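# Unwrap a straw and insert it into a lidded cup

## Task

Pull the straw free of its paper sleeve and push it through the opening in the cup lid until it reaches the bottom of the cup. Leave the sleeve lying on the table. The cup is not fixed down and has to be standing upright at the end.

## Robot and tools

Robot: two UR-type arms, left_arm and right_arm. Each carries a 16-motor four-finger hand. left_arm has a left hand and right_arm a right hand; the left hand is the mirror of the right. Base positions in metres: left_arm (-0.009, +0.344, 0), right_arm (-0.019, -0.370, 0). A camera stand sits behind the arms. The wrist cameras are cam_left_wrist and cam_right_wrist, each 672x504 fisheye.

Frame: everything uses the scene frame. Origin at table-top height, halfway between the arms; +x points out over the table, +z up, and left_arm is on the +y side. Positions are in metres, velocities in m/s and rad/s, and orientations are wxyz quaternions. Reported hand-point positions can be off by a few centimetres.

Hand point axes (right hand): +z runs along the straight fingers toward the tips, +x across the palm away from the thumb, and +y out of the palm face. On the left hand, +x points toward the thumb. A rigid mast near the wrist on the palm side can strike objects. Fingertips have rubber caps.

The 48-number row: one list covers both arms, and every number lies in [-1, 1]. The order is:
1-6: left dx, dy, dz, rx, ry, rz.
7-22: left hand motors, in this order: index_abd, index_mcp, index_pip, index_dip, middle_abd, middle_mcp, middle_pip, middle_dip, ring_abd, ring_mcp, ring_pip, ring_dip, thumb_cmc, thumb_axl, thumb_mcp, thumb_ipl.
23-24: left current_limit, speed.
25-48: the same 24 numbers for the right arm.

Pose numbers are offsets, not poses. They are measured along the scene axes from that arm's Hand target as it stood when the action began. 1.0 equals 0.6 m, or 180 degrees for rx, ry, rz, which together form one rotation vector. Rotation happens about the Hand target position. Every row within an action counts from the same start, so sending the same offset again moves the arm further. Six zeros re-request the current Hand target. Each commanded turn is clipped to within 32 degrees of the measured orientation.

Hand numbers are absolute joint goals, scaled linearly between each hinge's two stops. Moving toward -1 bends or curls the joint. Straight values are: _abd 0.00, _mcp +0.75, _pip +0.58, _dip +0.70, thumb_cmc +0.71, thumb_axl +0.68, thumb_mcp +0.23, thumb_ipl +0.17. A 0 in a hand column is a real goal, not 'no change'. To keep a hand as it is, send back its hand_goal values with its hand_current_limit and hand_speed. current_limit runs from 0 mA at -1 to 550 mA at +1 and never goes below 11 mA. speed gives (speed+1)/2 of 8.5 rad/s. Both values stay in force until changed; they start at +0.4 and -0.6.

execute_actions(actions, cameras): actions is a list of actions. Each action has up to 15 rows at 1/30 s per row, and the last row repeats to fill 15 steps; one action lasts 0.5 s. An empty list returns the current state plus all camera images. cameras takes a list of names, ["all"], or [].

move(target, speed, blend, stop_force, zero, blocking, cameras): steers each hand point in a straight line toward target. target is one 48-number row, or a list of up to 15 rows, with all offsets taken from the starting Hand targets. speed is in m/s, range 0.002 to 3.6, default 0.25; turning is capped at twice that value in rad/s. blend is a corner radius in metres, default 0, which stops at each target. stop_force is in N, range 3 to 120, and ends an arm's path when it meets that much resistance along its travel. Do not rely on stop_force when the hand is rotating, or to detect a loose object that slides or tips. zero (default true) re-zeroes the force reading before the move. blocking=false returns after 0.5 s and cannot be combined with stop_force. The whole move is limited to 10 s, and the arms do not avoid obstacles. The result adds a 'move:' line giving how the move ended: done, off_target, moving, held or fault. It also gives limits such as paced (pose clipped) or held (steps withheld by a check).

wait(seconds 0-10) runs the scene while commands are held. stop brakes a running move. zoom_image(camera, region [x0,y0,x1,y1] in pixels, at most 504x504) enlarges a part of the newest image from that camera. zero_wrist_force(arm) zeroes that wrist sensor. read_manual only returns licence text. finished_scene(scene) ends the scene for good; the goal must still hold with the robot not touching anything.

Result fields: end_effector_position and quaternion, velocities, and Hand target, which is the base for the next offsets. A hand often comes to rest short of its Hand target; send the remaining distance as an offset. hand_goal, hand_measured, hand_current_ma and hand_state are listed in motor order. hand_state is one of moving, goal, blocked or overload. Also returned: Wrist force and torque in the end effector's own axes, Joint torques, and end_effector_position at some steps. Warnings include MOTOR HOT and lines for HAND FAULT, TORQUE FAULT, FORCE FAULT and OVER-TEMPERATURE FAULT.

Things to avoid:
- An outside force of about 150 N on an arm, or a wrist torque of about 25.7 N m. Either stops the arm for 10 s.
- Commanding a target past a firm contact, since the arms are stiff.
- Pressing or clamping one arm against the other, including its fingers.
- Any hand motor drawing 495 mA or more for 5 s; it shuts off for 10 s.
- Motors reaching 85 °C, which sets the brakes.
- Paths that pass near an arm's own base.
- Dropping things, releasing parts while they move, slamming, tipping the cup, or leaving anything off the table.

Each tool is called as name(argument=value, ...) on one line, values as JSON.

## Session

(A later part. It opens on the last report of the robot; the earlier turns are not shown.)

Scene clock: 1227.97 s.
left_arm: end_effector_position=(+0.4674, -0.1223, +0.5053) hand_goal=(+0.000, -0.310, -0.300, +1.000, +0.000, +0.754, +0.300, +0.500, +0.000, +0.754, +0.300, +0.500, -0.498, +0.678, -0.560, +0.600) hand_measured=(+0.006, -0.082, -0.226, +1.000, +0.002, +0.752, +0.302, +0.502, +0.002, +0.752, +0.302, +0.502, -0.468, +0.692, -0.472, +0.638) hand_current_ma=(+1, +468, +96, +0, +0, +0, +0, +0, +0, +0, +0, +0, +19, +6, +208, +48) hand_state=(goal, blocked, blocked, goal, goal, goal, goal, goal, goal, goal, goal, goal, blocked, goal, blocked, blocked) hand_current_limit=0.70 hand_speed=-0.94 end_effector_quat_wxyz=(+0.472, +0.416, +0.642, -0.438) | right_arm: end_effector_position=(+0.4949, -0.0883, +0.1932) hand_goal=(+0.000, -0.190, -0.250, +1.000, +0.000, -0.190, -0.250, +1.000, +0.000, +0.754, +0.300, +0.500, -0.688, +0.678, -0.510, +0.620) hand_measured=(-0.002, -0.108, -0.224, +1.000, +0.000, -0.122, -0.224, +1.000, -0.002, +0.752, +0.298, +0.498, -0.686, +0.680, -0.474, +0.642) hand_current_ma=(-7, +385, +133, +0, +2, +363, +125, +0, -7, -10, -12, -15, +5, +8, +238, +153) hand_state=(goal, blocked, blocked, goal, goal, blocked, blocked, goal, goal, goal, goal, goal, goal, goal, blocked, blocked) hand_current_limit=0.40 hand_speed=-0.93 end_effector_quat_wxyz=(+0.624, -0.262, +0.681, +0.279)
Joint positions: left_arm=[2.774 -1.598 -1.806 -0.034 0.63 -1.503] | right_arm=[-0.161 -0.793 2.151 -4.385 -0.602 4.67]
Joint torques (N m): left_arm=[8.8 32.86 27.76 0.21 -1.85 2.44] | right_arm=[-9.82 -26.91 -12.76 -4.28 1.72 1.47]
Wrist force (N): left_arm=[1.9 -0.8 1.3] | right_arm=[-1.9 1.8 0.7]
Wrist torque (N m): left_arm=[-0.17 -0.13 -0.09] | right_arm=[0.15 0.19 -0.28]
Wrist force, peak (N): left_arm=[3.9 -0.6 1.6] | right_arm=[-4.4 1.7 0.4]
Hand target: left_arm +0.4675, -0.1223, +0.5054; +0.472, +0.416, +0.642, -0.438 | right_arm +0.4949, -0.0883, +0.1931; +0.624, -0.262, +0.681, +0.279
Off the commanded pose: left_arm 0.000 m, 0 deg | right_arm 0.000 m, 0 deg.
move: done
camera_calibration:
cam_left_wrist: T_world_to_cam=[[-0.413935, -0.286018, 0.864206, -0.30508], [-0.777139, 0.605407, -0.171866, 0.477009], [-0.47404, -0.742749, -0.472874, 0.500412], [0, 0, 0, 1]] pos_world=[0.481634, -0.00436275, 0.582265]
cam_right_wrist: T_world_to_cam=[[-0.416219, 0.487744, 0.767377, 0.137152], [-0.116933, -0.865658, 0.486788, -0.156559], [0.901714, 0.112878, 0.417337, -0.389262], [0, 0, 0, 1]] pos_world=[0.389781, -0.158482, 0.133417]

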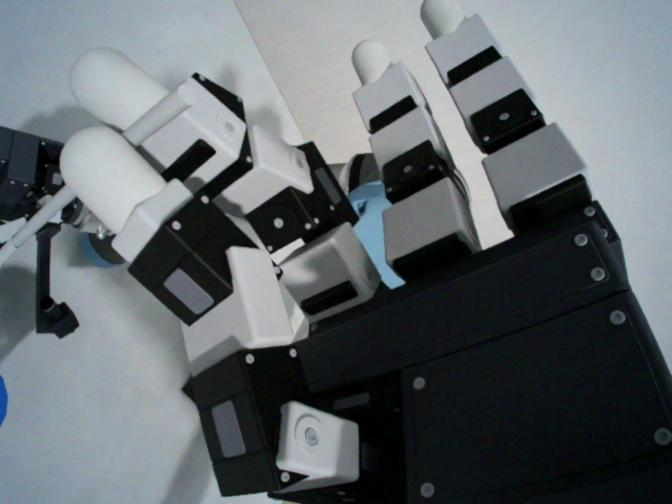

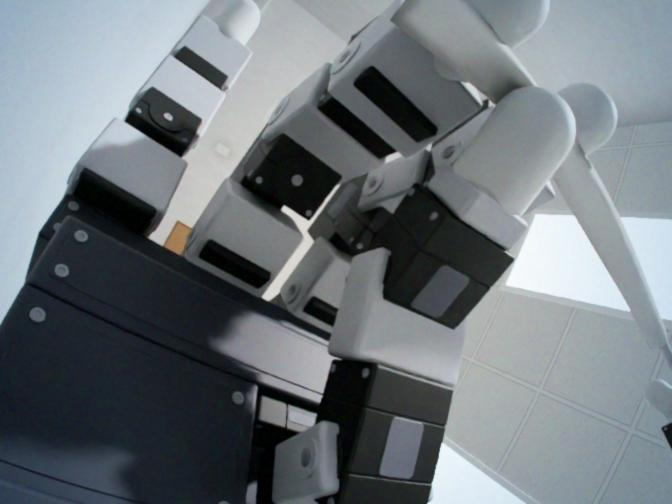

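move(target=[0.0076,0,0.0833,0,0,0, 0,-0.31,-0.30,1.0, 0,0.754,0.3,0.5, 0,0.754,0.3,0.5, -0.499,0.677,-0.56,0.60, 0.7,-0.94, -0.0068,0,-0.075,0,0,0, 0,-0.19,-0.25,1.0, 0,-0.19,-0.25,1.0, 0,0.754,0.3,0.5, -0.689,0.677,-0.51,0.62, 0.4,-0.93], speed=0.04, cameras=["all"])

zoom_image(camera="cam_left_wrist", region=[0, 50, 220, 250])

zoom_image(camera="cam_right_wrist", region=[472, 0, 672, 400])

Scene clock: 1241.33 s.
left_arm: end_effector_position=(+0.4706, -0.1223, +0.5393) hand_goal=(+0.000, -0.310, -0.300, +1.000, +0.000, +0.754, +0.300, +0.500, +0.000, +0.754, +0.300, +0.500, -0.498, +0.678, -0.560, +0.600) hand_measured=(+0.002, -0.082, -0.226, +1.000, +0.002, +0.752, +0.302, +0.502, +0.002, +0.752, +0.302, +0.502, -0.468, +0.692, -0.472, +0.638) hand_current_ma=(+0, +468, +96, +0, +0, +0, +0, +0, +0, +0, +0, +0, +19, +6, +208, +48) hand_state=(goal, blocked, blocked, goal, goal, goal, goal, goal, goal, goal, goal, goal, blocked, goal, blocked, blocked) hand_current_limit=0.70 hand_speed=-0.94 end_effector_quat_wxyz=(+0.472, +0.416, +0.642, -0.438) | right_arm: end_effector_position=(+0.4930, -0.0884, +0.1711) hand_goal=(+0.000, -0.190, -0.250, +1.000, +0.000, -0.190, -0.250, +1.000, +0.000, +0.754, +0.300, +0.500, -0.688, +0.678, -0.510, +0.620) hand_measured=(-0.004, -0.112, -0.224, +1.000, -0.002, -0.122, -0.224, +1.000, -0.004, +0.752, +0.298, +0.498, -0.688, +0.680, -0.474, +0.642) hand_current_ma=(-16, +385, +133, +0, -10, +363, +125, +0, -13, -8, -11, -15, -3, +7, +238, +153) hand_state=(goal, blocked, blocked, goal, goal, blocked, blocked, goal, goal, goal, goal, goal, goal, goal, blocked, blocked) hand_current_limit=0.40 hand_speed=-0.93 end_effector_quat_wxyz=(+0.624, -0.262, +0.681, +0.279)
Joint positions: left_arm=[2.776 -1.586 -1.729 -0.124 0.627 -1.501] | right_arm=[-0.162 -0.734 2.143 -4.435 -0.601 4.669]
Joint torques (N m): left_arm=[8.65 32.42 29.7 0.29 -1.7 2.33] | right_arm=[-0.95 -32.72 -4.03 -1.5 0.21 0.09]
Wrist force (N): left_arm=[1.5 -0.8 1.5] | right_arm=[-1.8 1.6 0.6]
Wrist torque (N m): left_arm=[-0.19 -0.10 -0.09] | right_arm=[0.12 0.20 -0.30]
Wrist force, peak (N): left_arm=[2.1 -0.8 1.6] | right_arm=[-2.5 2.0 0.6]
Hand target: left_arm +0.4706, -0.1223, +0.5395; +0.472, +0.416, +0.642, -0.438 (not the last commanded pose) | right_arm +0.4930, -0.0884, +0.1711; +0.624, -0.262, +0.681, +0.279 (not the last commanded pose)
Off the commanded pose: left_arm 0.016 m, 0 deg | right_arm 0.023 m, 0 deg.
FORCE FAULT: contact force on the right arm reached its limit, and that arm stopped. The contact can be on any part of that arm, not only on its tool. That arm's remaining commands of this call were not run. That arm is still stopped at the end of this call. That arm stays stopped for about 9 more seconds. Until then a move that you send moves the other arm only, and its call returns only when the move has ended. Once the stop has ended, the next robot result says so. If the stop ends while you think or write, that arm runs what you send next, counted from a new Hand target: where the arm stands when the stop ends. While its stop runs, that arm, its gripper or tool too, takes no new command. Until it ends, the stop uses up actions while you think or wait. An arm that is not stopped still takes commands.
move: fault (right_arm), off_target (left_arm; braked at the fault stop of right_arm)
camera_calibration:
cam_left_wrist: T_world_to_cam=[[-0.413935, -0.286018, 0.864206, -0.333179], [-0.777139, 0.605407, -0.171866, 0.485262], [-0.47404, -0.742749, -0.472874, 0.517959], [0, 0, 0, 1]] pos_world=[0.484734, -0.00436275, 0.616265]
cam_right_wrist: T_world_to_cam=[[-0.415797, 0.487868, 0.767527, 0.153089], [-0.11664, -0.865576, 0.487004, -0.146296], [0.901947, 0.11297, 0.416808, -0.37828], [0, 0, 0, 1]] pos_world=[0.387779, -0.158583, 0.111417]

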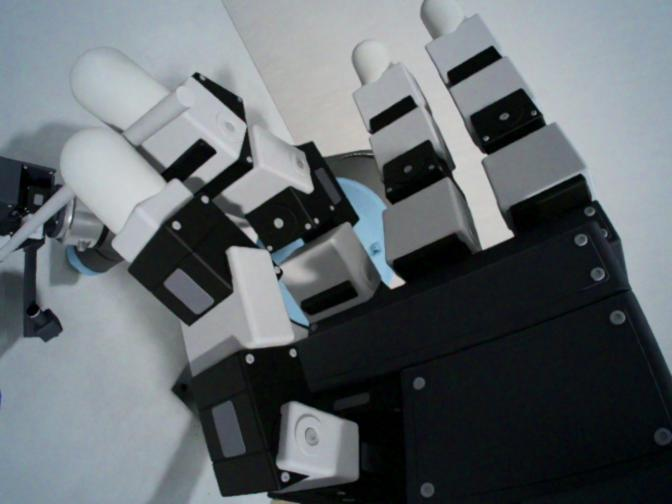

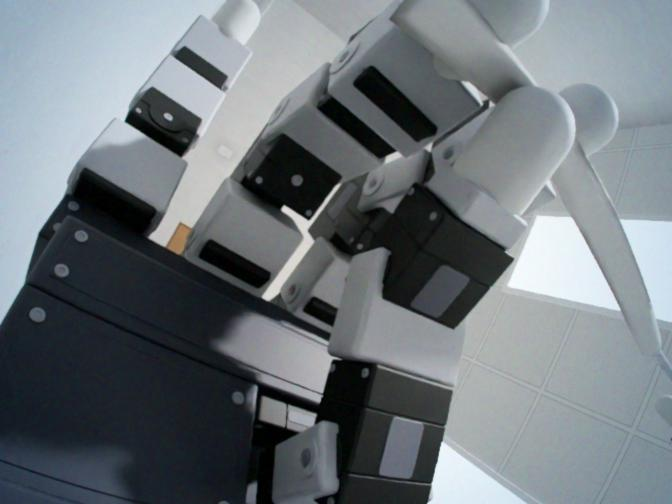

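Scaled by 2.291 from the camera's 672x504 image, which has a finer 960x720 frame.

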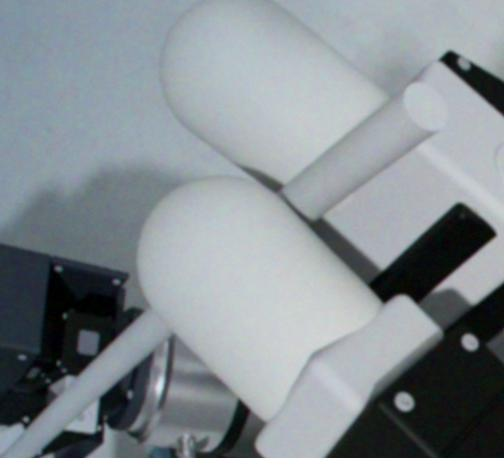

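Scaled by 1.260 from the camera's 672x504 image, which has a finer 960x720 frame.

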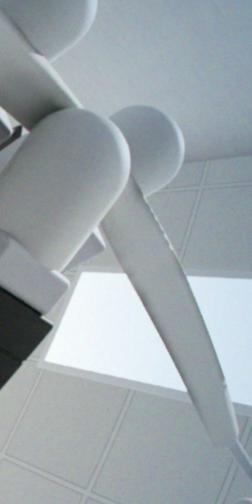

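wait(seconds=3)

Scene clock: 1251.27 s.
left_arm: end_effector_position=(+0.4706, -0.1223, +0.5395) hand_goal=(+0.000, -0.310, -0.300, +1.000, +0.000, +0.754, +0.300, +0.500, +0.000, +0.754, +0.300, +0.500, -0.498, +0.678, -0.560, +0.600) hand_measured=(+0.002, -0.082, -0.226, +1.000, +0.002, +0.752, +0.302, +0.502, +0.002, +0.752, +0.302, +0.502, -0.468, +0.692, -0.472, +0.638) hand_current_ma=(+0, +468, +96, +0, +0, +0, +0, +0, +0, +0, +0, +0, +19, +6, +208, +48) hand_state=(goal, blocked, blocked, goal, goal, goal, goal, goal, goal, goal, goal, goal, blocked, goal, blocked, blocked) hand_current_limit=0.70 hand_speed=-0.94 end_effector_quat_wxyz=(+0.472, +0.416, +0.642, -0.438) | right_arm: end_effector_position=(+0.4930, -0.0884, +0.1711) hand_goal=(+0.000, -0.190, -0.250, +1.000, +0.000, -0.190, -0.250, +1.000, +0.000, +0.754, +0.300, +0.500, -0.688, +0.678, -0.510, +0.620) hand_measured=(-0.004, -0.112, -0.224, +1.000, -0.002, -0.122, -0.224, +1.000, -0.004, +0.752, +0.298, +0.498, -0.688, +0.680, -0.474, +0.642) hand_current_ma=(-16, +385, +133, +0, -10, +363, +125, +0, -13, -8, -11, -15, -3, +7, +238, +153) hand_state=(goal, blocked, blocked, goal, goal, blocked, blocked, goal, goal, goal, goal, goal, goal, goal, blocked, blocked) hand_current_limit=0.40 hand_speed=-0.93 end_effector_quat_wxyz=(+0.624, -0.262, +0.681, +0.279)
Joint positions: left_arm=[2.776 -1.586 -1.729 -0.124 0.627 -1.501] | right_arm=[-0.162 -0.734 2.143 -4.435 -0.601 4.669]
Joint torques (N m): left_arm=[8.08 32.08 29.67 0.32 -1.73 2.48] | right_arm=[-1.29 -33.82 -4.76 -1.52 0.08 0.23]
Wrist force (N): left_arm=[1.5 -0.6 1.2] | right_arm=[-2.0 1.7 0.5]
Wrist torque (N m): left_arm=[-0.15 -0.11 -0.09] | right_arm=[0.15 0.23 -0.32]
Wrist force, peak (N): left_arm=[1.6 -1.1 1.6] | right_arm=[-2.2 1.9 0.7]
Hand target: left_arm +0.4706, -0.1223, +0.5395; +0.472, +0.416, +0.642, -0.438 (not the last commanded pose) | right_arm +0.4930, -0.0884, +0.1711; +0.624, -0.262, +0.681, +0.279 (not the last commanded pose)
Off the commanded pose: left_arm 0.016 m, 0 deg | right_arm 0.023 m, 0 deg.
FORCE FAULT, CONTINUED: the right arm's stop, for the force fault that an earlier result reported, is over. The rest of the stop counts as 19 of the actions that you can send in this scene. That arm's target is now where it stood when the stop ended, not its last command. That arm accepts commands again.
wait: 3.00 s; at rest from the start

move(target=[0.0083,0,0.0917,0,0,0, 0,-0.31,-0.30,1.0, 0,0.754,0.3,0.5, 0,0.754,0.3,0.5, -0.499,0.677,-0.56,0.60, 0.7,-0.94, 0.0015,0,0.0167,0,0,0, 0,-0.19,-0.25,1.0, 0,-0.19,-0.25,1.0, 0,0.754,0.3,0.5, -0.689,0.677,-0.51,0.62, 0.4,-0.93], speed=0.04, cameras=["all"])

zoom_image(camera="cam_left_wrist", region=[0, 50, 220, 250])

zoom_image(camera="cam_right_wrist", region=[472, 0, 672, 400])

Scene clock: 1258.53 s.
left_arm: end_effector_position=(+0.4755, -0.1222, +0.5944) hand_goal=(+0.000, -0.310, -0.300, +1.000, +0.000, +0.754, +0.300, +0.500, +0.000, +0.754, +0.300, +0.500, -0.498, +0.678, -0.560, +0.600) hand_measured=(-0.002, -0.082, -0.226, +1.000, +0.002, +0.752, +0.302, +0.502, +0.002, +0.752, +0.302, +0.502, -0.468, +0.692, -0.472, +0.638) hand_current_ma=(+0, +468, +96, +0, +0, +0, +0, +0, +0, +0, +0, +0, +19, +6, +208, +48) hand_state=(goal, blocked, blocked, goal, goal, goal, goal, goal, goal, goal, goal, goal, blocked, goal, blocked, blocked) hand_current_limit=0.70 hand_speed=-0.94 end_effector_quat_wxyz=(+0.472, +0.416, +0.642, -0.438) | right_arm: end_effector_position=(+0.4939, -0.0884, +0.1811) hand_goal=(+0.000, -0.190, -0.250, +1.000, +0.000, -0.190, -0.250, +1.000, +0.000, +0.754, +0.300, +0.500, -0.688, +0.678, -0.510, +0.620) hand_measured=(-0.004, -0.112, -0.224, +1.000, -0.002, -0.122, -0.224, +1.000, -0.004, +0.752, +0.298, +0.498, -0.688, +0.680, -0.474, +0.642) hand_current_ma=(-16, +385, +133, +0, -10, +363, +125, +0, -13, -8, -11, -15, -3, +7, +238, +153) hand_state=(goal, blocked, blocked, goal, goal, blocked, blocked, goal, goal, goal, goal, goal, goal, goal, blocked, blocked) hand_current_limit=0.40 hand_speed=-0.93 end_effector_quat_wxyz=(+0.624, -0.262, +0.681, +0.279)
Joint positions: left_arm=[2.78 -1.582 -1.592 -0.266 0.624 -1.499] | right_arm=[-0.162 -0.761 2.147 -4.412 -0.601 4.669]
Joint torques (N m): left_arm=[7.96 14.02 30.4 0.33 -1.73 2.25] | right_arm=[8.57 -41.01 3.08 1.72 -1.19 0.66]
Wrist force (N): left_arm=[1.5 -1.0 1.3] | right_arm=[-2.0 1.9 0.7]
Wrist torque (N m): left_arm=[-0.20 -0.13 -0.07] | right_arm=[0.15 0.23 -0.33]
Wrist force, peak (N): left_arm=[1.7 -1.1 1.5] | right_arm=[-1.9 2.2 0.7]
Hand target: left_arm +0.4755, -0.1223, +0.5945; +0.472, +0.416, +0.642, -0.438 | right_arm +0.4939, -0.0884, +0.1811; +0.624, -0.262, +0.681, +0.279
Off the commanded pose: left_arm 0.000 m, 0 deg | right_arm 0.000 m, 0 deg.
move: done
camera_calibration:
cam_left_wrist: T_world_to_cam=[[-0.414001, -0.285965, 0.864191, -0.378685], [-0.777103, 0.605432, -0.17194, 0.49865], [-0.474041, -0.742749, -0.472874, 0.546385], [0, 0, 0, 1]] pos_world=[0.489735, -0.00436284, 0.671365]
cam_right_wrist: T_world_to_cam=[[-0.415797, 0.487868, 0.767527, 0.145788], [-0.11664, -0.865576, 0.487004, -0.151061], [0.901947, 0.11297, 0.416808, -0.38326], [0, 0, 0, 1]] pos_world=[0.388679, -0.158583, 0.121417]

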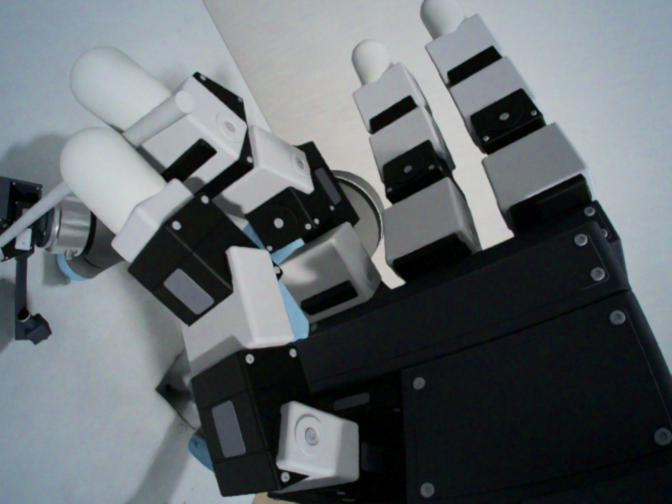

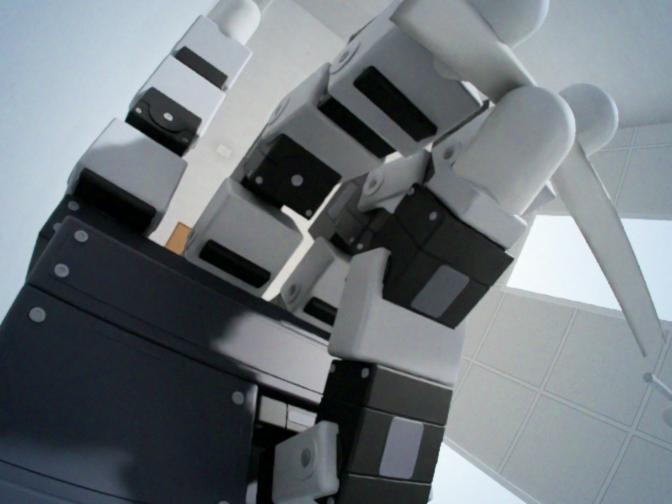

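Scaled by 2.291 from the camera's 672x504 image, which has a finer 960x720 frame.

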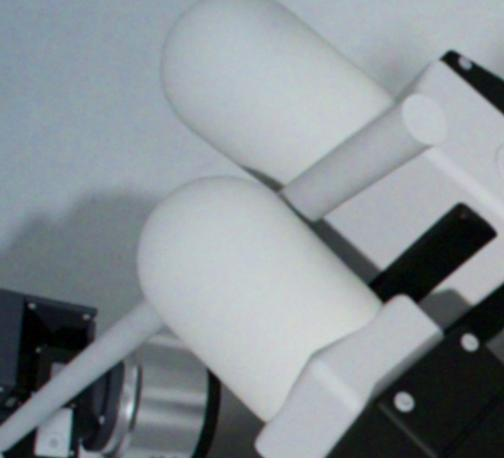

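Scaled by 1.260 from the camera's 672x504 image, which has a finer 960x720 frame.

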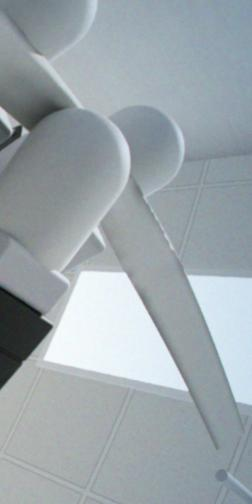

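move(target=[[0,0,0,0,0,0, 0,-0.31,-0.30,1.0, 0,0.754,0.3,0.5, 0,0.754,0.3,0.5, -0.499,0.677,-0.56,0.60, 0.7,-0.94, 0,-0.2,0,0,0,0, 0,-0.19,-0.25,1.0, 0,-0.19,-0.25,1.0, 0,0.754,0.3,0.5, -0.689,0.677,-0.51,0.62, 0.4,-0.93],[0,0,0,0,0,0, 0,-0.31,-0.30,1.0, 0,0.754,0.3,0.5, 0,0.754,0.3,0.5, -0.499,0.677,-0.56,0.60, 0.7,-0.94, -0.01,-0.36,0.12,-0.4741,-0.1974,0.2395, 0,-0.19,-0.25,1.0, 0,-0.19,-0.25,1.0, 0,0.754,0.3,0.5, -0.689,0.677,-0.51,0.62, 0.4,-0.93]], speed=[0.12, 0.17], blend=[0.02, 0], cameras=["all"])

Scene clock: 1374.07 s.
left_arm: end_effector_position=(+0.4755, -0.1223, +0.5945) hand_goal=(+0.000, -0.310, -0.300, +1.000, +0.000, +0.754, +0.300, +0.500, +0.000, +0.754, +0.300, +0.500, -0.498, +0.678, -0.560, +0.600) hand_measured=(-0.002, -0.082, -0.226, +1.000, +0.002, +0.752, +0.302, +0.502, +0.002, +0.752, +0.302, +0.502, -0.468, +0.692, -0.472, +0.638) hand_current_ma=(+0, +467, +96, +0, +0, +0, +0, +0, +0, +0, +0, +0, +19, +6, +208, +48) hand_state=(goal, blocked, blocked, goal, goal, goal, goal, goal, goal, goal, goal, goal, blocked, goal, blocked, blocked) hand_current_limit=0.70 hand_speed=-0.94 end_effector_quat_wxyz=(+0.472, +0.416, +0.642, -0.438) | right_arm: end_effector_position=(+0.4879, -0.3043, +0.2531) hand_goal=(+0.000, -0.190, -0.250, +1.000, +0.000, -0.190, -0.250, +1.000, +0.000, +0.754, +0.300, +0.500, -0.688, +0.678, -0.510, +0.620) hand_measured=(-0.004, -0.112, -0.224, +1.000, -0.002, -0.122, -0.224, +1.000, -0.004, +0.750, +0.298, +0.498, -0.688, +0.680, -0.474, +0.642) hand_current_ma=(-16, +385, +133, +0, -10, +363, +125, +0, -13, -22, -11, -15, -3, +7, +238, +153) hand_state=(goal, blocked, blocked, goal, goal, blocked, blocked, goal, goal, goal, goal, goal, goal, goal, blocked, blocked) hand_current_limit=0.40 hand_speed=-0.93 end_effector_quat_wxyz=(-0.315, +0.870, -0.355, +0.133)
Joint positions: left_arm=[2.78 -1.582 -1.591 -0.267 0.624 -1.499] | right_arm=[-0.285 -1.607 1.971 -2.304 -0.963 2.154]
Joint torques (N m): left_arm=[8.34 13.16 30.03 0.37 -1.71 2.41] | right_arm=[7.26 -26.33 -26.81 -5.92 -0.63 -1.74]
Wrist force (N): left_arm=[1.4 -0.8 1.3] | right_arm=[-1.1 -0.2 0.2]
Wrist torque (N m): left_arm=[-0.17 -0.11 -0.08] | right_arm=[0.12 0.17 0.03]
Wrist force, peak (N): left_arm=[1.6 -1.2 1.4] | right_arm=[-1.9 2.3 0.6]
Hand target: left_arm +0.4755, -0.1223, +0.5945; +0.472, +0.416, +0.642, -0.438 | right_arm +0.4879, -0.3044, +0.2531; -0.315, +0.870, -0.355, +0.133
Off the commanded pose: left_arm 0.000 m, 0 deg | right_arm 0.000 m, 0 deg.
move: done
camera_calibration:
cam_left_wrist: T_world_to_cam=[[-0.413935, -0.286018, 0.864206, -0.378814], [-0.777139, 0.605407, -0.171866, 0.498634], [-0.47404, -0.742749, -0.472874, 0.546432], [0, 0, 0, 1]] pos_world=[0.489734, -0.00436275, 0.671465]
cam_right_wrist: T_world_to_cam=[[-0.884513, 0.143881, -0.443773, 0.624016], [-0.394933, 0.275404, 0.876459, 0.0106722], [0.248322, 0.9505, -0.186776, 0.343033], [0, 0, 0, 1]] pos_world=[0.470982, -0.418776, 0.331638]

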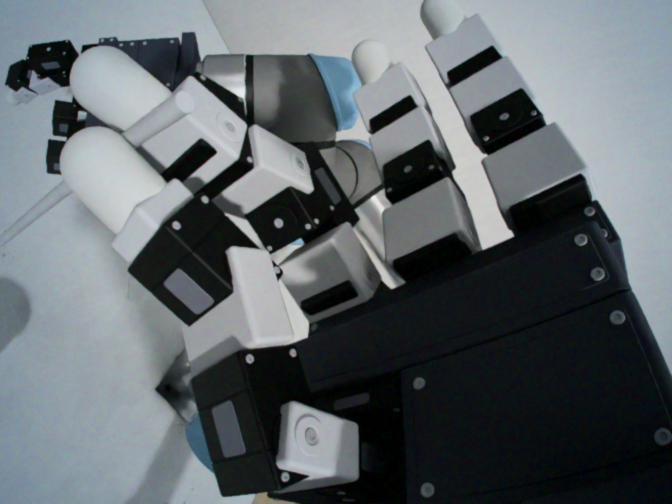

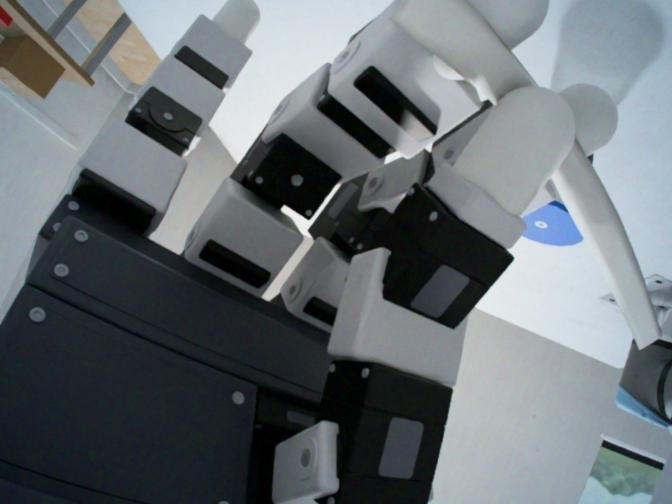

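move(target=[[0,0,0,0,0,0, 0,-0.31,-0.30,1.0, 0,0.754,0.3,0.5, 0,0.754,0.3,0.5, -0.499,0.677,-0.56,0.60, 0.6,-0.94, 0,0,0,0,0,0, 0,-0.19,-0.25,1.0, 0,-0.19,-0.25,1.0, 0,0.2,-0.6,0.2, -0.689,0.677,-0.51,0.62, 0.4,-0.9],[0,0,0,0,0,0, 0,-0.31,-0.30,1.0, 0,0.754,0.3,0.5, 0,0.754,0.3,0.5, -0.499,0.677,-0.56,0.60, 0.6,-0.94, 0,0,-0.3385,0,0,0, 0,-0.19,-0.25,1.0, 0,-0.19,-0.25,1.0, 0,0.2,-0.6,0.2, -0.689,0.677,-0.51,0.62, 0.4,-0.9]], speed=0.1, cameras=["cam_right_wrist"])

Scene clock: 1411.77 s.
left_arm: end_effector_position=(+0.4755, -0.1223, +0.5945) hand_goal=(+0.000, -0.310, -0.300, +1.000, +0.000, +0.754, +0.300, +0.500, +0.000, +0.754, +0.300, +0.500, -0.498, +0.678, -0.560, +0.600) hand_measured=(-0.002, -0.082, -0.226, +1.000, +0.002, +0.752, +0.302, +0.502, +0.002, +0.752, +0.302, +0.502, -0.468, +0.692, -0.472, +0.638) hand_current_ma=(+0, +440, +96, +0, +0, +0, +0, +0, +0, +0, +0, +0, +19, +6, +208, +48) hand_state=(goal, blocked, blocked, goal, goal, goal, goal, goal, goal, goal, goal, goal, blocked, goal, blocked, blocked) hand_current_limit=0.60 hand_speed=-0.94 end_effector_quat_wxyz=(+0.472, +0.416, +0.642, -0.438) | right_arm: end_effector_position=(+0.4878, -0.3044, +0.0501) hand_goal=(+0.000, -0.190, -0.250, +1.000, +0.000, -0.190, -0.250, +1.000, +0.000, +0.200, -0.600, +0.200, -0.688, +0.678, -0.510, +0.620) hand_measured=(-0.004, -0.112, -0.224, +1.000, -0.002, -0.122, -0.224, +1.000, -0.004, +0.204, -0.594, +0.204, -0.688, +0.680, -0.474, +0.642) hand_current_ma=(-16, +385, +133, +0, -10, +363, +125, +0, -13, +22, +34, +19, -3, +7, +238, +153) hand_state=(goal, blocked, blocked, goal, goal, blocked, blocked, goal, goal, goal, goal, goal, goal, goal, blocked, blocked) hand_current_limit=0.40 hand_speed=-0.90 end_effector_quat_wxyz=(-0.315, +0.870, -0.355, +0.133)
Joint positions: left_arm=[2.78 -1.582 -1.591 -0.267 0.624 -1.499] | right_arm=[-0.285 -1.264 2.231 -2.907 -0.964 2.154]
Joint torques (N m): left_arm=[7.87 13.62 29.81 0.22 -1.65 2.5] | right_arm=[7.64 -18.99 -5.97 -5.67 -0.51 1.67]
Wrist force (N): left_arm=[1.2 -0.7 1.2] | right_arm=[-0.9 -0.4 0.1]
Wrist torque (N m): left_arm=[-0.15 -0.10 -0.10] | right_arm=[0.14 0.15 -0.06]
Wrist force, peak (N): left_arm=[1.7 -1.1 1.3] | right_arm=[-1.5 -0.3 -0.1]
Hand target: left_arm +0.4755, -0.1223, +0.5945; +0.472, +0.416, +0.642, -0.438 | right_arm +0.4879, -0.3044, +0.0500; -0.315, +0.870, -0.355, +0.133
Off the commanded pose: left_arm 0.000 m, 0 deg | right_arm 0.000 m, 0 deg.
move: done
camera_calibration:
cam_right_wrist: T_world_to_cam=[[-0.884483, 0.143456, -0.443972, 0.533674], [-0.395134, 0.275707, 0.876273, 0.188797], [0.248113, 0.950477, -0.187174, 0.30528], [0, 0, 0, 1]] pos_world=[0.470882, -0.418773, 0.128639]
Images, in order (width x height): cam_right_wrist 672x504.

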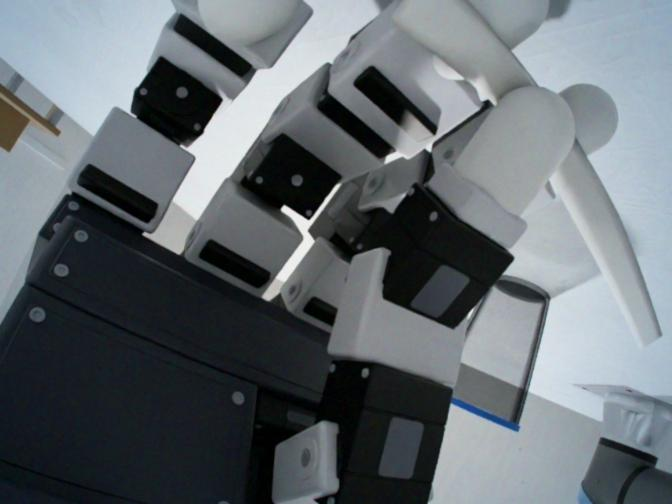

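move(target=[0,0,0,0,0,0, 0,-0.31,-0.30,1.0, 0,0.754,0.3,0.5, 0,0.754,0.3,0.5, -0.499,0.677,-0.56,0.60, 0.6,-0.94, 0,0,-0.0433,0,0,0, 0,-0.19,-0.25,1.0, 0,-0.19,-0.25,1.0, 0,0.2,-0.6,0.2, -0.689,0.677,-0.51,0.62, 0.4,-0.9], speed=0.015, stop_force=3, cameras=["cam_right_wrist"])

Scene clock: 1420.63 s.
left_arm: end_effector_position=(+0.4755, -0.1223, +0.5945) hand_goal=(+0.000, -0.310, -0.300, +1.000, +0.000, +0.754, +0.300, +0.500, +0.000, +0.754, +0.300, +0.500, -0.498, +0.678, -0.560, +0.600) hand_measured=(-0.002, -0.082, -0.226, +1.000, +0.002, +0.752, +0.302, +0.502, +0.002, +0.752, +0.302, +0.502, -0.468, +0.692, -0.472, +0.638) hand_current_ma=(+0, +440, +96, +0, +0, +0, +0, +0, +0, +0, +0, +0, +19, +6, +208, +48) hand_state=(goal, blocked, blocked, goal, goal, goal, goal, goal, goal, goal, goal, goal, blocked, goal, blocked, blocked) hand_current_limit=0.60 hand_speed=-0.94 end_effector_quat_wxyz=(+0.472, +0.416, +0.642, -0.438) | right_arm: end_effector_position=(+0.4878, -0.3044, +0.0247) hand_goal=(+0.000, -0.190, -0.250, +1.000, +0.000, -0.190, -0.250, +1.000, +0.000, +0.200, -0.600, +0.200, -0.688, +0.678, -0.510, +0.620) hand_measured=(-0.004, -0.114, -0.226, +1.000, -0.002, -0.122, -0.224, +1.000, -0.004, +0.204, -0.594, +0.204, -0.688, +0.680, -0.474, +0.642) hand_current_ma=(-14, +385, +122, +0, -10, +363, +132, +0, -13, +22, +34, +19, -2, +7, +238, +153) hand_state=(goal, blocked, blocked, goal, goal, blocked, blocked, goal, goal, goal, goal, goal, goal, goal, blocked, blocked) hand_current_limit=0.40 hand_speed=-0.90 end_effector_quat_wxyz=(-0.315, +0.870, -0.355, +0.133)
Joint positions: left_arm=[2.78 -1.582 -1.591 -0.267 0.624 -1.499] | right_arm=[-0.285 -1.2 2.244 -2.985 -0.964 2.154]
Joint torques (N m): left_arm=[8.19 14.2 29.89 0.32 -1.56 2.47] | right_arm=[0.32 -33.43 -18.11 0.14 0.29 -0.84]
Wrist force (N): left_arm=[1.2 -0.9 1.1] | right_arm=[-0.7 -2.3 0.0]
Wrist torque (N m): left_arm=[-0.18 -0.10 -0.09] | right_arm=[0.09 0.12 -0.02]
Wrist force, peak (N): left_arm=[1.3 -0.7 1.9] | right_arm=[-1.3 -4.1 -0.6]
Hand target: left_arm +0.4755, -0.1223, +0.5945; +0.472, +0.416, +0.642, -0.438 | right_arm +0.4879, -0.3044, +0.0248; -0.315, +0.870, -0.355, +0.133 (not the last commanded pose)
Off the commanded pose: left_arm 0.000 m, 0 deg | right_arm 0.001 m, 0 deg.
move: contact (right_arm)
camera_calibration:
cam_right_wrist: T_world_to_cam=[[-0.884448, 0.14343, -0.444049, 0.522423], [-0.395212, 0.275721, 0.876234, 0.211013], [0.248112, 0.950477, -0.187175, 0.300545], [0, 0, 0, 1]] pos_world=[0.470882, -0.418773, 0.103339]
Images, in order (width x height): cam_right_wrist 672x504.

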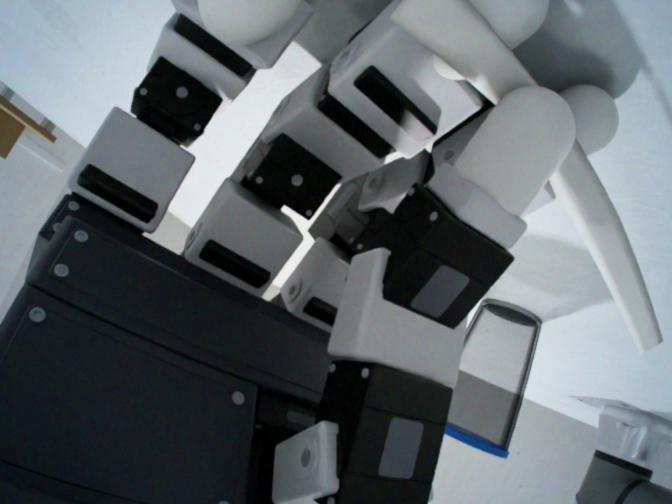

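move(target=[[0,0,0,0,0,0, 0,-0.31,-0.30,1.0, 0,0.754,0.3,0.5, 0,0.754,0.3,0.5, -0.499,0.677,-0.56,0.60, 0.5,-0.94, 0,0,0.004,0,0,0, 0,-0.112,-0.224,1.0, 0,-0.122,-0.224,1.0, 0,0.2,-0.6,0.2, -0.689,0.677,-0.474,0.642, 0.3,-0.95],[0,0,0,0,0,0, 0,-0.31,-0.30,1.0, 0,0.754,0.3,0.5, 0,0.754,0.3,0.5, -0.499,0.677,-0.56,0.60, 0.5,-0.94, 0,0,0.004,0,0,0, 0,-0.112,-0.224,1.0, 0,-0.122,-0.224,1.0, 0,0.2,-0.6,0.2, -0.689,0.677,-0.38,0.642, 0.3,-0.96]], speed=0.02, cameras=["cam_right_wrist"])

Scene clock: 1432.20 s.
left_arm: end_effector_position=(+0.4755, -0.1223, +0.5945) hand_goal=(+0.000, -0.310, -0.300, +1.000, +0.000, +0.754, +0.300, +0.500, +0.000, +0.754, +0.300, +0.500, -0.498, +0.678, -0.560, +0.600) hand_measured=(-0.002, -0.082, -0.226, +1.000, +0.002, +0.752, +0.302, +0.502, +0.002, +0.752, +0.302, +0.502, -0.468, +0.692, -0.472, +0.638) hand_current_ma=(+0, +412, +96, +0, +0, +0, +0, +0, +0, +0, +0, +0, +19, +6, +208, +48) hand_state=(goal, blocked, blocked, goal, goal, goal, goal, goal, goal, goal, goal, goal, blocked, goal, blocked, blocked) hand_current_limit=0.50 hand_speed=-0.94 end_effector_quat_wxyz=(+0.472, +0.416, +0.642, -0.438) | right_arm: end_effector_position=(+0.4879, -0.3044, +0.0272) hand_goal=(+0.000, -0.112, -0.224, +1.000, +0.000, -0.122, -0.224, +1.000, +0.000, +0.200, -0.600, +0.200, -0.688, +0.678, -0.380, +0.642) hand_measured=(-0.002, -0.104, -0.216, +1.000, -0.002, -0.114, -0.216, +1.000, -0.004, +0.204, -0.594, +0.204, -0.688, +0.680, -0.384, +0.644) hand_current_ma=(-9, +38, +40, +0, -9, +45, +41, +0, -13, +22, +34, +19, -2, +6, -23, +8) hand_state=(goal, goal, goal, goal, goal, goal, goal, goal, goal, goal, goal, goal, goal, goal, goal, goal) hand_current_limit=0.30 hand_speed=-0.96 end_effector_quat_wxyz=(-0.315, +0.870, -0.355, +0.133)
Joint positions: left_arm=[2.78 -1.582 -1.591 -0.267 0.624 -1.499] | right_arm=[-0.285 -1.206 2.243 -2.977 -0.964 2.154]
Joint torques (N m): left_arm=[6.72 13.16 30.14 0.53 -1.61 2.33] | right_arm=[0.7 -34.04 -21.1 -0.11 0.31 -0.23]
Wrist force (N): left_arm=[1.3 -0.7 1.6] | right_arm=[-1.1 -0.1 0.0]
Wrist torque (N m): left_arm=[-0.18 -0.09 -0.09] | right_arm=[0.20 0.18 -0.07]
Wrist force, peak (N): left_arm=[1.5 -1.0 1.6] | right_arm=[-0.9 -2.4 -0.5]
Hand target: left_arm +0.4755, -0.1223, +0.5945; +0.472, +0.416, +0.642, -0.438 | right_arm +0.4879, -0.3044, +0.0272; -0.315, +0.870, -0.355, +0.133
Off the commanded pose: left_arm 0.000 m, 0 deg | right_arm 0.000 m, 0 deg.
move: done
camera_calibration:
cam_right_wrist: T_world_to_cam=[[-0.884448, 0.14343, -0.444049, 0.523577], [-0.395212, 0.275721, 0.876234, 0.208949], [0.248112, 0.950477, -0.187175, 0.300969], [0, 0, 0, 1]] pos_world=[0.470982, -0.418773, 0.105739]
Images, in order (width x height): cam_right_wrist 672x504.

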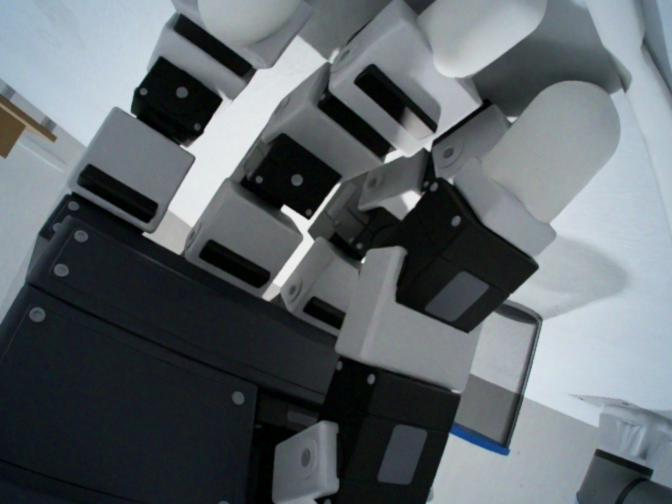

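execute_actions(actions=[])

Scene clock: 1457.37 s.
left_arm: end_effector_position=(+0.4755, -0.1223, +0.5945) hand_goal=(+0.000, -0.310, -0.300, +1.000, +0.000, +0.754, +0.300, +0.500, +0.000, +0.754, +0.300, +0.500, -0.498, +0.678, -0.560, +0.600) hand_measured=(-0.002, -0.082, -0.226, +1.000, +0.002, +0.752, +0.302, +0.502, +0.002, +0.752, +0.302, +0.502, -0.468, +0.692, -0.472, +0.638) hand_current_ma=(+0, +412, +96, +0, +0, +0, +0, +0, +0, +0, +0, +0, +19, +6, +208, +48) hand_state=(goal, blocked, blocked, goal, goal, goal, goal, goal, goal, goal, goal, goal, blocked, goal, blocked, blocked) hand_current_limit=0.50 hand_speed=-0.94 end_effector_quat_wxyz=(+0.472, +0.416, +0.642, -0.438) | right_arm: end_effector_position=(+0.4879, -0.3044, +0.0272) hand_goal=(+0.000, -0.112, -0.224, +1.000, +0.000, -0.122, -0.224, +1.000, +0.000, +0.200, -0.600, +0.200, -0.688, +0.678, -0.380, +0.642) hand_measured=(-0.002, -0.104, -0.216, +1.000, -0.002, -0.114, -0.216, +1.000, -0.004, +0.204, -0.594, +0.204, -0.688, +0.680, -0.384, +0.644) hand_current_ma=(-9, +38, +40, +0, -9, +45, +41, +0, -13, +22, +34, +19, -2, +6, -23, +8) hand_state=(goal, goal, goal, goal, goal, goal, goal, goal, goal, goal, goal, goal, goal, goal, goal, goal) hand_current_limit=0.30 hand_speed=-0.96 end_effector_quat_wxyz=(-0.315, +0.870, -0.355, +0.133)
Joint positions: left_arm=[2.78 -1.582 -1.591 -0.267 0.624 -1.499] | right_arm=[-0.285 -1.206 2.243 -2.977 -0.964 2.154]
Joint velocities: within noise
Joint torques (N m): left_arm=[7.61 13.48 30.37 0.29 -1.58 2.4] | right_arm=[1.17 -33.56 -20.57 -0.06 0.09 0.61]
Motor temperatures (°C): left_arm=[35 32 32 40 36 39] | right_arm=[30 35 32 41 35 35]
Wrist force (N): left_arm=[1.4 -0.7 1.3] | right_arm=[-1.2 -0.1 0.0]
Wrist torque (N m): left_arm=[-0.16 -0.12 -0.08] | right_arm=[0.20 0.18 -0.08]
Wrist force, peak (N): left_arm=[1.6 -1.0 1.5] | right_arm=[-1.4 -0.1 -0.1]
Hand target: left_arm +0.4755, -0.1223, +0.5945; +0.472, +0.416, +0.642, -0.438 | right_arm +0.4879, -0.3044, +0.0272; -0.315, +0.870, -0.355, +0.133
Off the commanded pose: left_arm 0.000 m, 0 deg | right_arm 0.000 m, 0 deg.
camera_calibration:
cam_left_wrist: T_world_to_cam=[[-0.413935, -0.286018, 0.864206, -0.378814], [-0.777139, 0.605407, -0.171866, 0.498634], [-0.47404, -0.742749, -0.472874, 0.546432], [0, 0, 0, 1]] pos_world=[0.489734, -0.00436275, 0.671465]
cam_right_wrist: T_world_to_cam=[[-0.884448, 0.14343, -0.444049, 0.523577], [-0.395212, 0.275721, 0.876234, 0.208949], [0.248112, 0.950477, -0.187175, 0.300969], [0, 0, 0, 1]] pos_world=[0.470982, -0.418773, 0.105739]

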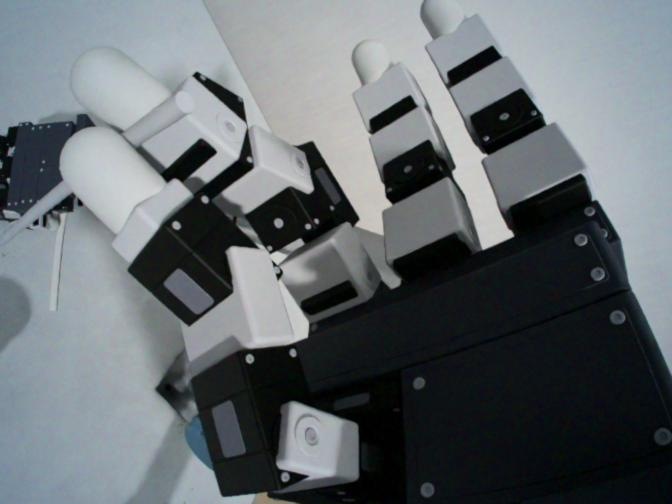

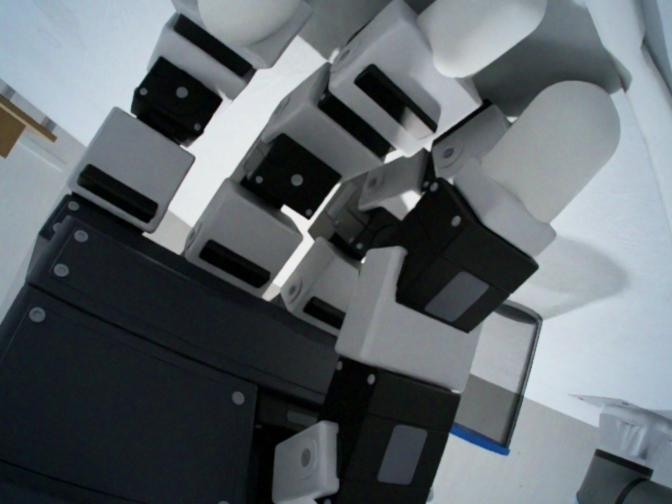

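zoom_image(camera="cam_left_wrist", region=[0, 80, 240, 320])

zoom_image(camera="cam_right_wrist", region=[400, 0, 672, 200])

Scaled by 2.100 from the camera's 672x504 image, which has a finer 960x720 frame.

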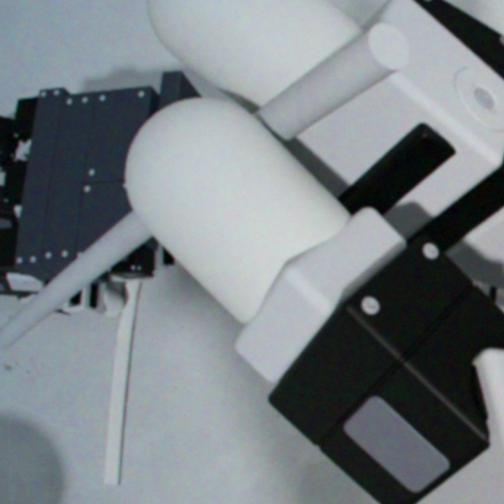

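Scaled by 1.853 from the camera's 672x504 image, which has a finer 960x720 frame.

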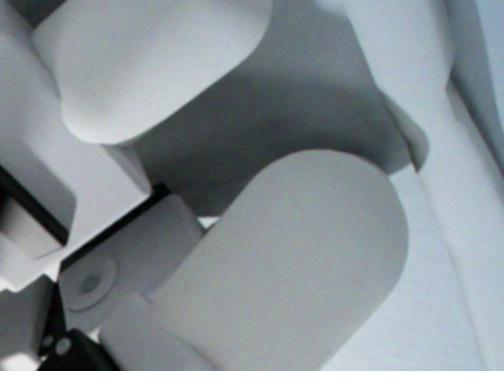

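move(target=[0,0,0,0,0,0, 0,-0.31,-0.30,1.0, 0,0.754,0.3,0.5, 0,0.754,0.3,0.5, -0.499,0.677,-0.56,0.60, 0.5,-0.94, 0,0,0.0133,0,0,0, 0,-0.112,-0.224,1.0, 0,-0.122,-0.224,1.0, 0,0.2,-0.6,0.2, -0.688,0.677,-0.38,0.642, 0.3,-0.96], speed=0.03)

move(target=[0,0,0,0,0,0, 0,-0.31,-0.30,1.0, 0,0.754,0.3,0.5, 0,0.754,0.3,0.5, -0.499,0.677,-0.56,0.60, 0.5,-0.94, 0.01,0.01,0.083,0,0,0, 0,0.342,-0.224,1.0, 0,0.342,-0.224,1.0, 0,0.2,-0.6,0.2, -0.688,0.677,-0.2,0.642, 0.3,-0.96], speed=0.015, cameras=["all"])

Scene clock: 1525.80 s.
left_arm: end_effector_position=(+0.4755, -0.1223, +0.5945) hand_goal=(+0.000, -0.310, -0.300, +1.000, +0.000, +0.754, +0.300, +0.500, +0.000, +0.754, +0.300, +0.500, -0.498, +0.678, -0.560, +0.600) hand_measured=(-0.002, -0.082, -0.226, +1.000, +0.002, +0.752, +0.302, +0.502, +0.002, +0.752, +0.302, +0.502, -0.468, +0.692, -0.472, +0.638) hand_current_ma=(+0, +412, +96, +0, +0, +0, +0, +0, +0, +0, +0, +0, +19, +6, +208, +48) hand_state=(goal, blocked, blocked, goal, goal, goal, goal, goal, goal, goal, goal, goal, blocked, goal, blocked, blocked) hand_current_limit=0.50 hand_speed=-0.94 end_effector_quat_wxyz=(+0.472, +0.416, +0.642, -0.438) | right_arm: end_effector_position=(+0.4879, -0.3044, +0.0350) hand_goal=(+0.000, -0.112, -0.224, +1.000, +0.000, -0.122, -0.224, +1.000, +0.000, +0.200, -0.600, +0.200, -0.688, +0.678, -0.380, +0.642) hand_measured=(-0.002, -0.104, -0.216, +1.000, -0.002, -0.114, -0.216, +1.000, -0.004, +0.204, -0.594, +0.204, -0.688, +0.680, -0.384, +0.644) hand_current_ma=(-9, +38, +39, +0, -9, +45, +40, +0, -13, +22, +34, +19, -2, +6, -23, +8) hand_state=(goal, goal, goal, goal, goal, goal, goal, goal, goal, goal, goal, goal, goal, goal, goal, goal) hand_current_limit=0.30 hand_speed=-0.96 end_effector_quat_wxyz=(-0.315, +0.870, -0.355, +0.133)
Joint positions: left_arm=[2.78 -1.582 -1.591 -0.267 0.624 -1.499] | right_arm=[-0.285 -1.226 2.239 -2.953 -0.964 2.154]
Joint torques (N m): left_arm=[6.91 14.08 29.48 0.47 -1.54 2.41] | right_arm=[3.23 -34.02 -20.7 -0.27 0.15 0.7]
Wrist force (N): left_arm=[1.3 -0.9 1.4] | right_arm=[-1.0 -0.2 0.2]
Wrist torque (N m): left_arm=[-0.20 -0.11 -0.09] | right_arm=[0.16 0.15 -0.06]
Wrist force, peak (N): left_arm=[1.6 -0.6 1.7] | right_arm=[-1.5 -0.3 0.2]
Hand target: left_arm +0.4755, -0.1223, +0.5945; +0.472, +0.416, +0.642, -0.438 | right_arm +0.4879, -0.3044, +0.0351; -0.315, +0.870, -0.355, +0.133
Off the commanded pose: left_arm 0.000 m, 0 deg | right_arm 0.000 m, 0 deg.
move: done

Scene clock: 1529.57 s.
left_arm: end_effector_position=(+0.4755, -0.1223, +0.5945) hand_goal=(+0.000, -0.310, -0.300, +1.000, +0.000, +0.754, +0.300, +0.500, +0.000, +0.754, +0.300, +0.500, -0.498, +0.678, -0.560, +0.600) hand_measured=(-0.002, -0.082, -0.226, +1.000, +0.002, +0.752, +0.302, +0.502, +0.002, +0.752, +0.302, +0.502, -0.468, +0.692, -0.472, +0.638) hand_current_ma=(+0, +412, +96, +0, +0, +0, +0, +0, +0, +0, +0, +0, +19, +6, +208, +48) hand_state=(goal, blocked, blocked, goal, goal, goal, goal, goal, goal, goal, goal, goal, blocked, goal, blocked, blocked) hand_current_limit=0.50 hand_speed=-0.94 end_effector_quat_wxyz=(+0.472, +0.416, +0.642, -0.438) | right_arm: end_effector_position=(+0.4938, -0.2984, +0.0848) hand_goal=(+0.000, +0.342, -0.224, +1.000, +0.000, +0.342, -0.224, +1.000, +0.000, +0.200, -0.600, +0.200, -0.688, +0.678, -0.200, +0.642) hand_measured=(-0.002, +0.338, -0.218, +1.000, -0.002, +0.338, -0.218, +1.000, -0.004, +0.204, -0.594, +0.204, -0.688, +0.680, -0.206, +0.644) hand_current_ma=(-9, -22, +30, +0, -9, -24, +31, +0, -13, +22, +34, +19, -2, +6, -39, +7) hand_state=(goal, goal, goal, goal, goal, goal, goal, goal, goal, goal, goal, goal, goal, goal, goal, goal) hand_current_limit=0.30 hand_speed=-0.96 end_effector_quat_wxyz=(-0.315, +0.870, -0.355, +0.133)
Joint positions: left_arm=[2.78 -1.582 -1.591 -0.267 0.624 -1.499] | right_arm=[-0.268 -1.33 2.188 -2.809 -0.97 2.173]
Joint torques (N m): left_arm=[6.48 13.92 30.85 0.53 -1.42 2.36] | right_arm=[7.88 -32.95 -24.98 -0.31 -0.37 1.57]
Wrist force (N): left_arm=[1.3 -1.0 1.5] | right_arm=[-0.9 -0.3 0.0]
Wrist torque (N m): left_arm=[-0.21 -0.11 -0.08] | right_arm=[0.12 0.15 -0.05]
Wrist force, peak (N): left_arm=[1.8 -0.7 1.3] | right_arm=[-1.5 -0.3 0.0]
Hand target: left_arm +0.4755, -0.1223, +0.5945; +0.472, +0.416, +0.642, -0.438 | right_arm +0.4939, -0.2984, +0.0849; -0.315, +0.870, -0.355, +0.133
Off the commanded pose: left_arm 0.000 m, 0 deg | right_arm 0.000 m, 0 deg.
move: done
camera_calibration:
cam_left_wrist: T_world_to_cam=[[-0.413935, -0.286018, 0.864206, -0.378814], [-0.777139, 0.605407, -0.171866, 0.498634], [-0.47404, -0.742749, -0.472874, 0.546432], [0, 0, 0, 1]] pos_world=[0.489734, -0.00436275, 0.671465]
cam_right_wrist: T_world_to_cam=[[-0.884448, 0.14343, -0.444049, 0.553512], [-0.395212, 0.275721, 0.876234, 0.159156], [0.248112, 0.950477, -0.187175, 0.304584], [0, 0, 0, 1]] pos_world=[0.476882, -0.412773, 0.163339]

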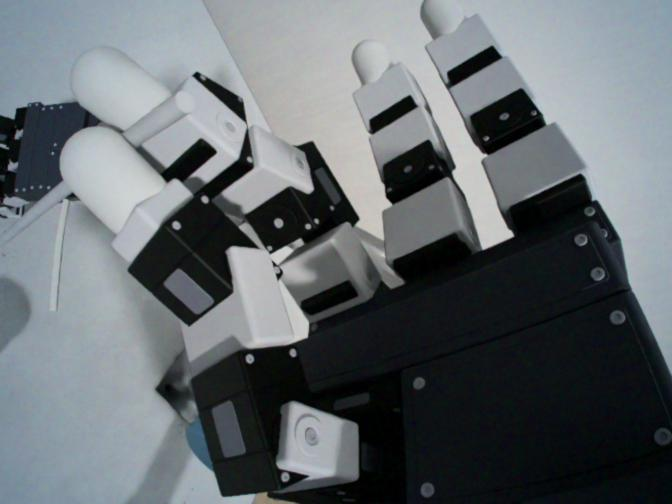

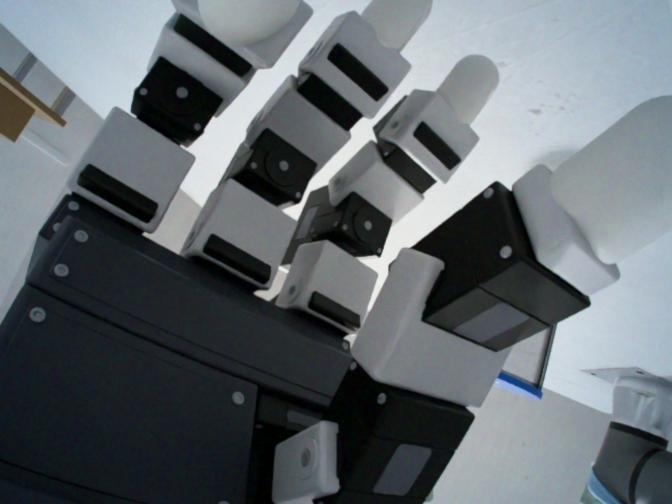

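move(target=[-0.1583,0.1372,-0.1908,0,0,0, 0,-0.31,-0.30,1.0, 0,0.754,0.3,0.5, 0,0.754,0.3,0.5, -0.499,0.677,-0.56,0.60, 0.5,-0.94, 0,0,0.2752,0,0,0, 0,0.342,-0.224,1.0, 0,0.342,-0.224,1.0, 0,0.2,-0.6,0.2, -0.688,0.677,-0.2,0.642, 0.3,-0.96], speed=0.12, cameras=["all"])

Scene clock: 1616.40 s.
left_arm: end_effector_position=(+0.3806, -0.0400, +0.4801) hand_goal=(+0.000, -0.310, -0.300, +1.000, +0.000, +0.754, +0.300, +0.500, +0.000, +0.754, +0.300, +0.500, -0.498, +0.678, -0.560, +0.600) hand_measured=(-0.002, -0.082, -0.226, +1.000, +0.002, +0.752, +0.302, +0.502, +0.002, +0.752, +0.302, +0.502, -0.468, +0.692, -0.472, +0.638) hand_current_ma=(+0, +412, +96, +0, +0, +0, +0, +0, +0, +0, +0, +0, +19, +6, +208, +48) hand_state=(goal, blocked, blocked, goal, goal, goal, goal, goal, goal, goal, goal, goal, blocked, goal, blocked, blocked) hand_current_limit=0.50 hand_speed=-0.94 end_effector_quat_wxyz=(+0.472, +0.416, +0.642, -0.438) | right_arm: end_effector_position=(+0.4939, -0.2984, +0.2500) hand_goal=(+0.000, +0.342, -0.224, +1.000, +0.000, +0.342, -0.224, +1.000, +0.000, +0.200, -0.600, +0.200, -0.688, +0.678, -0.200, +0.642) hand_measured=(-0.002, +0.338, -0.218, +1.000, -0.002, +0.338, -0.218, +1.000, -0.004, +0.204, -0.594, +0.204, -0.688, +0.680, -0.206, +0.644) hand_current_ma=(-9, -22, +29, +0, -9, -24, +30, +0, -13, +22, +34, +19, -2, +6, -38, +7) hand_state=(goal, goal, goal, goal, goal, goal, goal, goal, goal, goal, goal, goal, goal, goal, goal, goal) hand_current_limit=0.30 hand_speed=-0.96 end_effector_quat_wxyz=(-0.315, +0.870, -0.355, +0.133)
Joint positions: left_arm=[2.927 -1.279 -2.137 -0.103 0.485 -1.407] | right_arm=[-0.268 -1.588 1.963 -2.326 -0.97 2.173]
Joint torques (N m): left_arm=[8.15 19.6 13.25 0.08 -1.91 2.55] | right_arm=[-9.08 -26.71 -31.52 0.18 2.34 -1.67]
Wrist force (N): left_arm=[1.5 -0.5 1.4] | right_arm=[-1.1 -0.5 0.0]
Wrist torque (N m): left_arm=[-0.14 -0.12 -0.08] | right_arm=[0.10 0.18 0.01]
Wrist force, peak (N): left_arm=[2.0 -0.6 1.2] | right_arm=[-1.3 -0.8 -0.3]
Hand target: left_arm +0.3806, -0.0399, +0.4800; +0.472, +0.416, +0.642, -0.438 | right_arm +0.4939, -0.2984, +0.2501; -0.315, +0.870, -0.355, +0.133
Off the commanded pose: left_arm 0.000 m, 0 deg | right_arm 0.000 m, 0 deg.
move: done
camera_calibration:
cam_left_wrist: T_world_to_cam=[[-0.413935, -0.286018, 0.864206, -0.295692], [-0.777139, 0.605407, -0.171866, 0.355398], [-0.47404, -0.742749, -0.472874, 0.508477], [0, 0, 0, 1]] pos_world=[0.394834, 0.0779373, 0.557065]
cam_right_wrist: T_world_to_cam=[[-0.884448, 0.14343, -0.444049, 0.626957], [-0.395212, 0.275721, 0.876234, 0.0144413], [0.248112, 0.950477, -0.187175, 0.33548], [0, 0, 0, 1]] pos_world=[0.476982, -0.412773, 0.328539]

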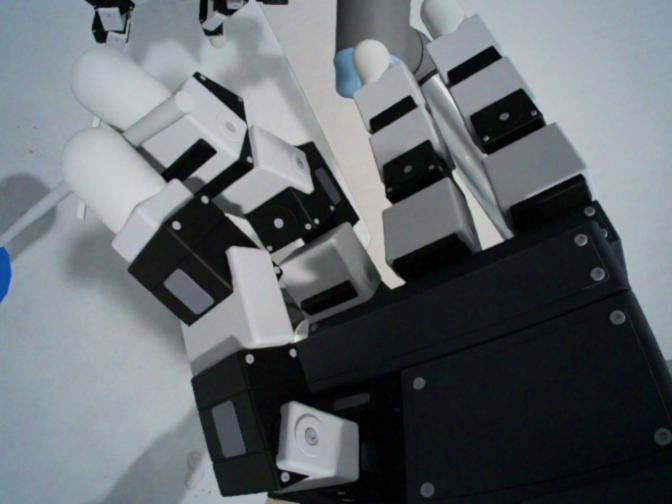

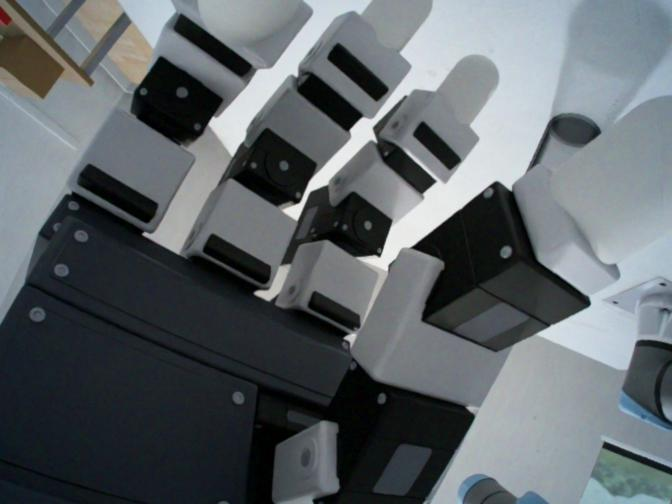

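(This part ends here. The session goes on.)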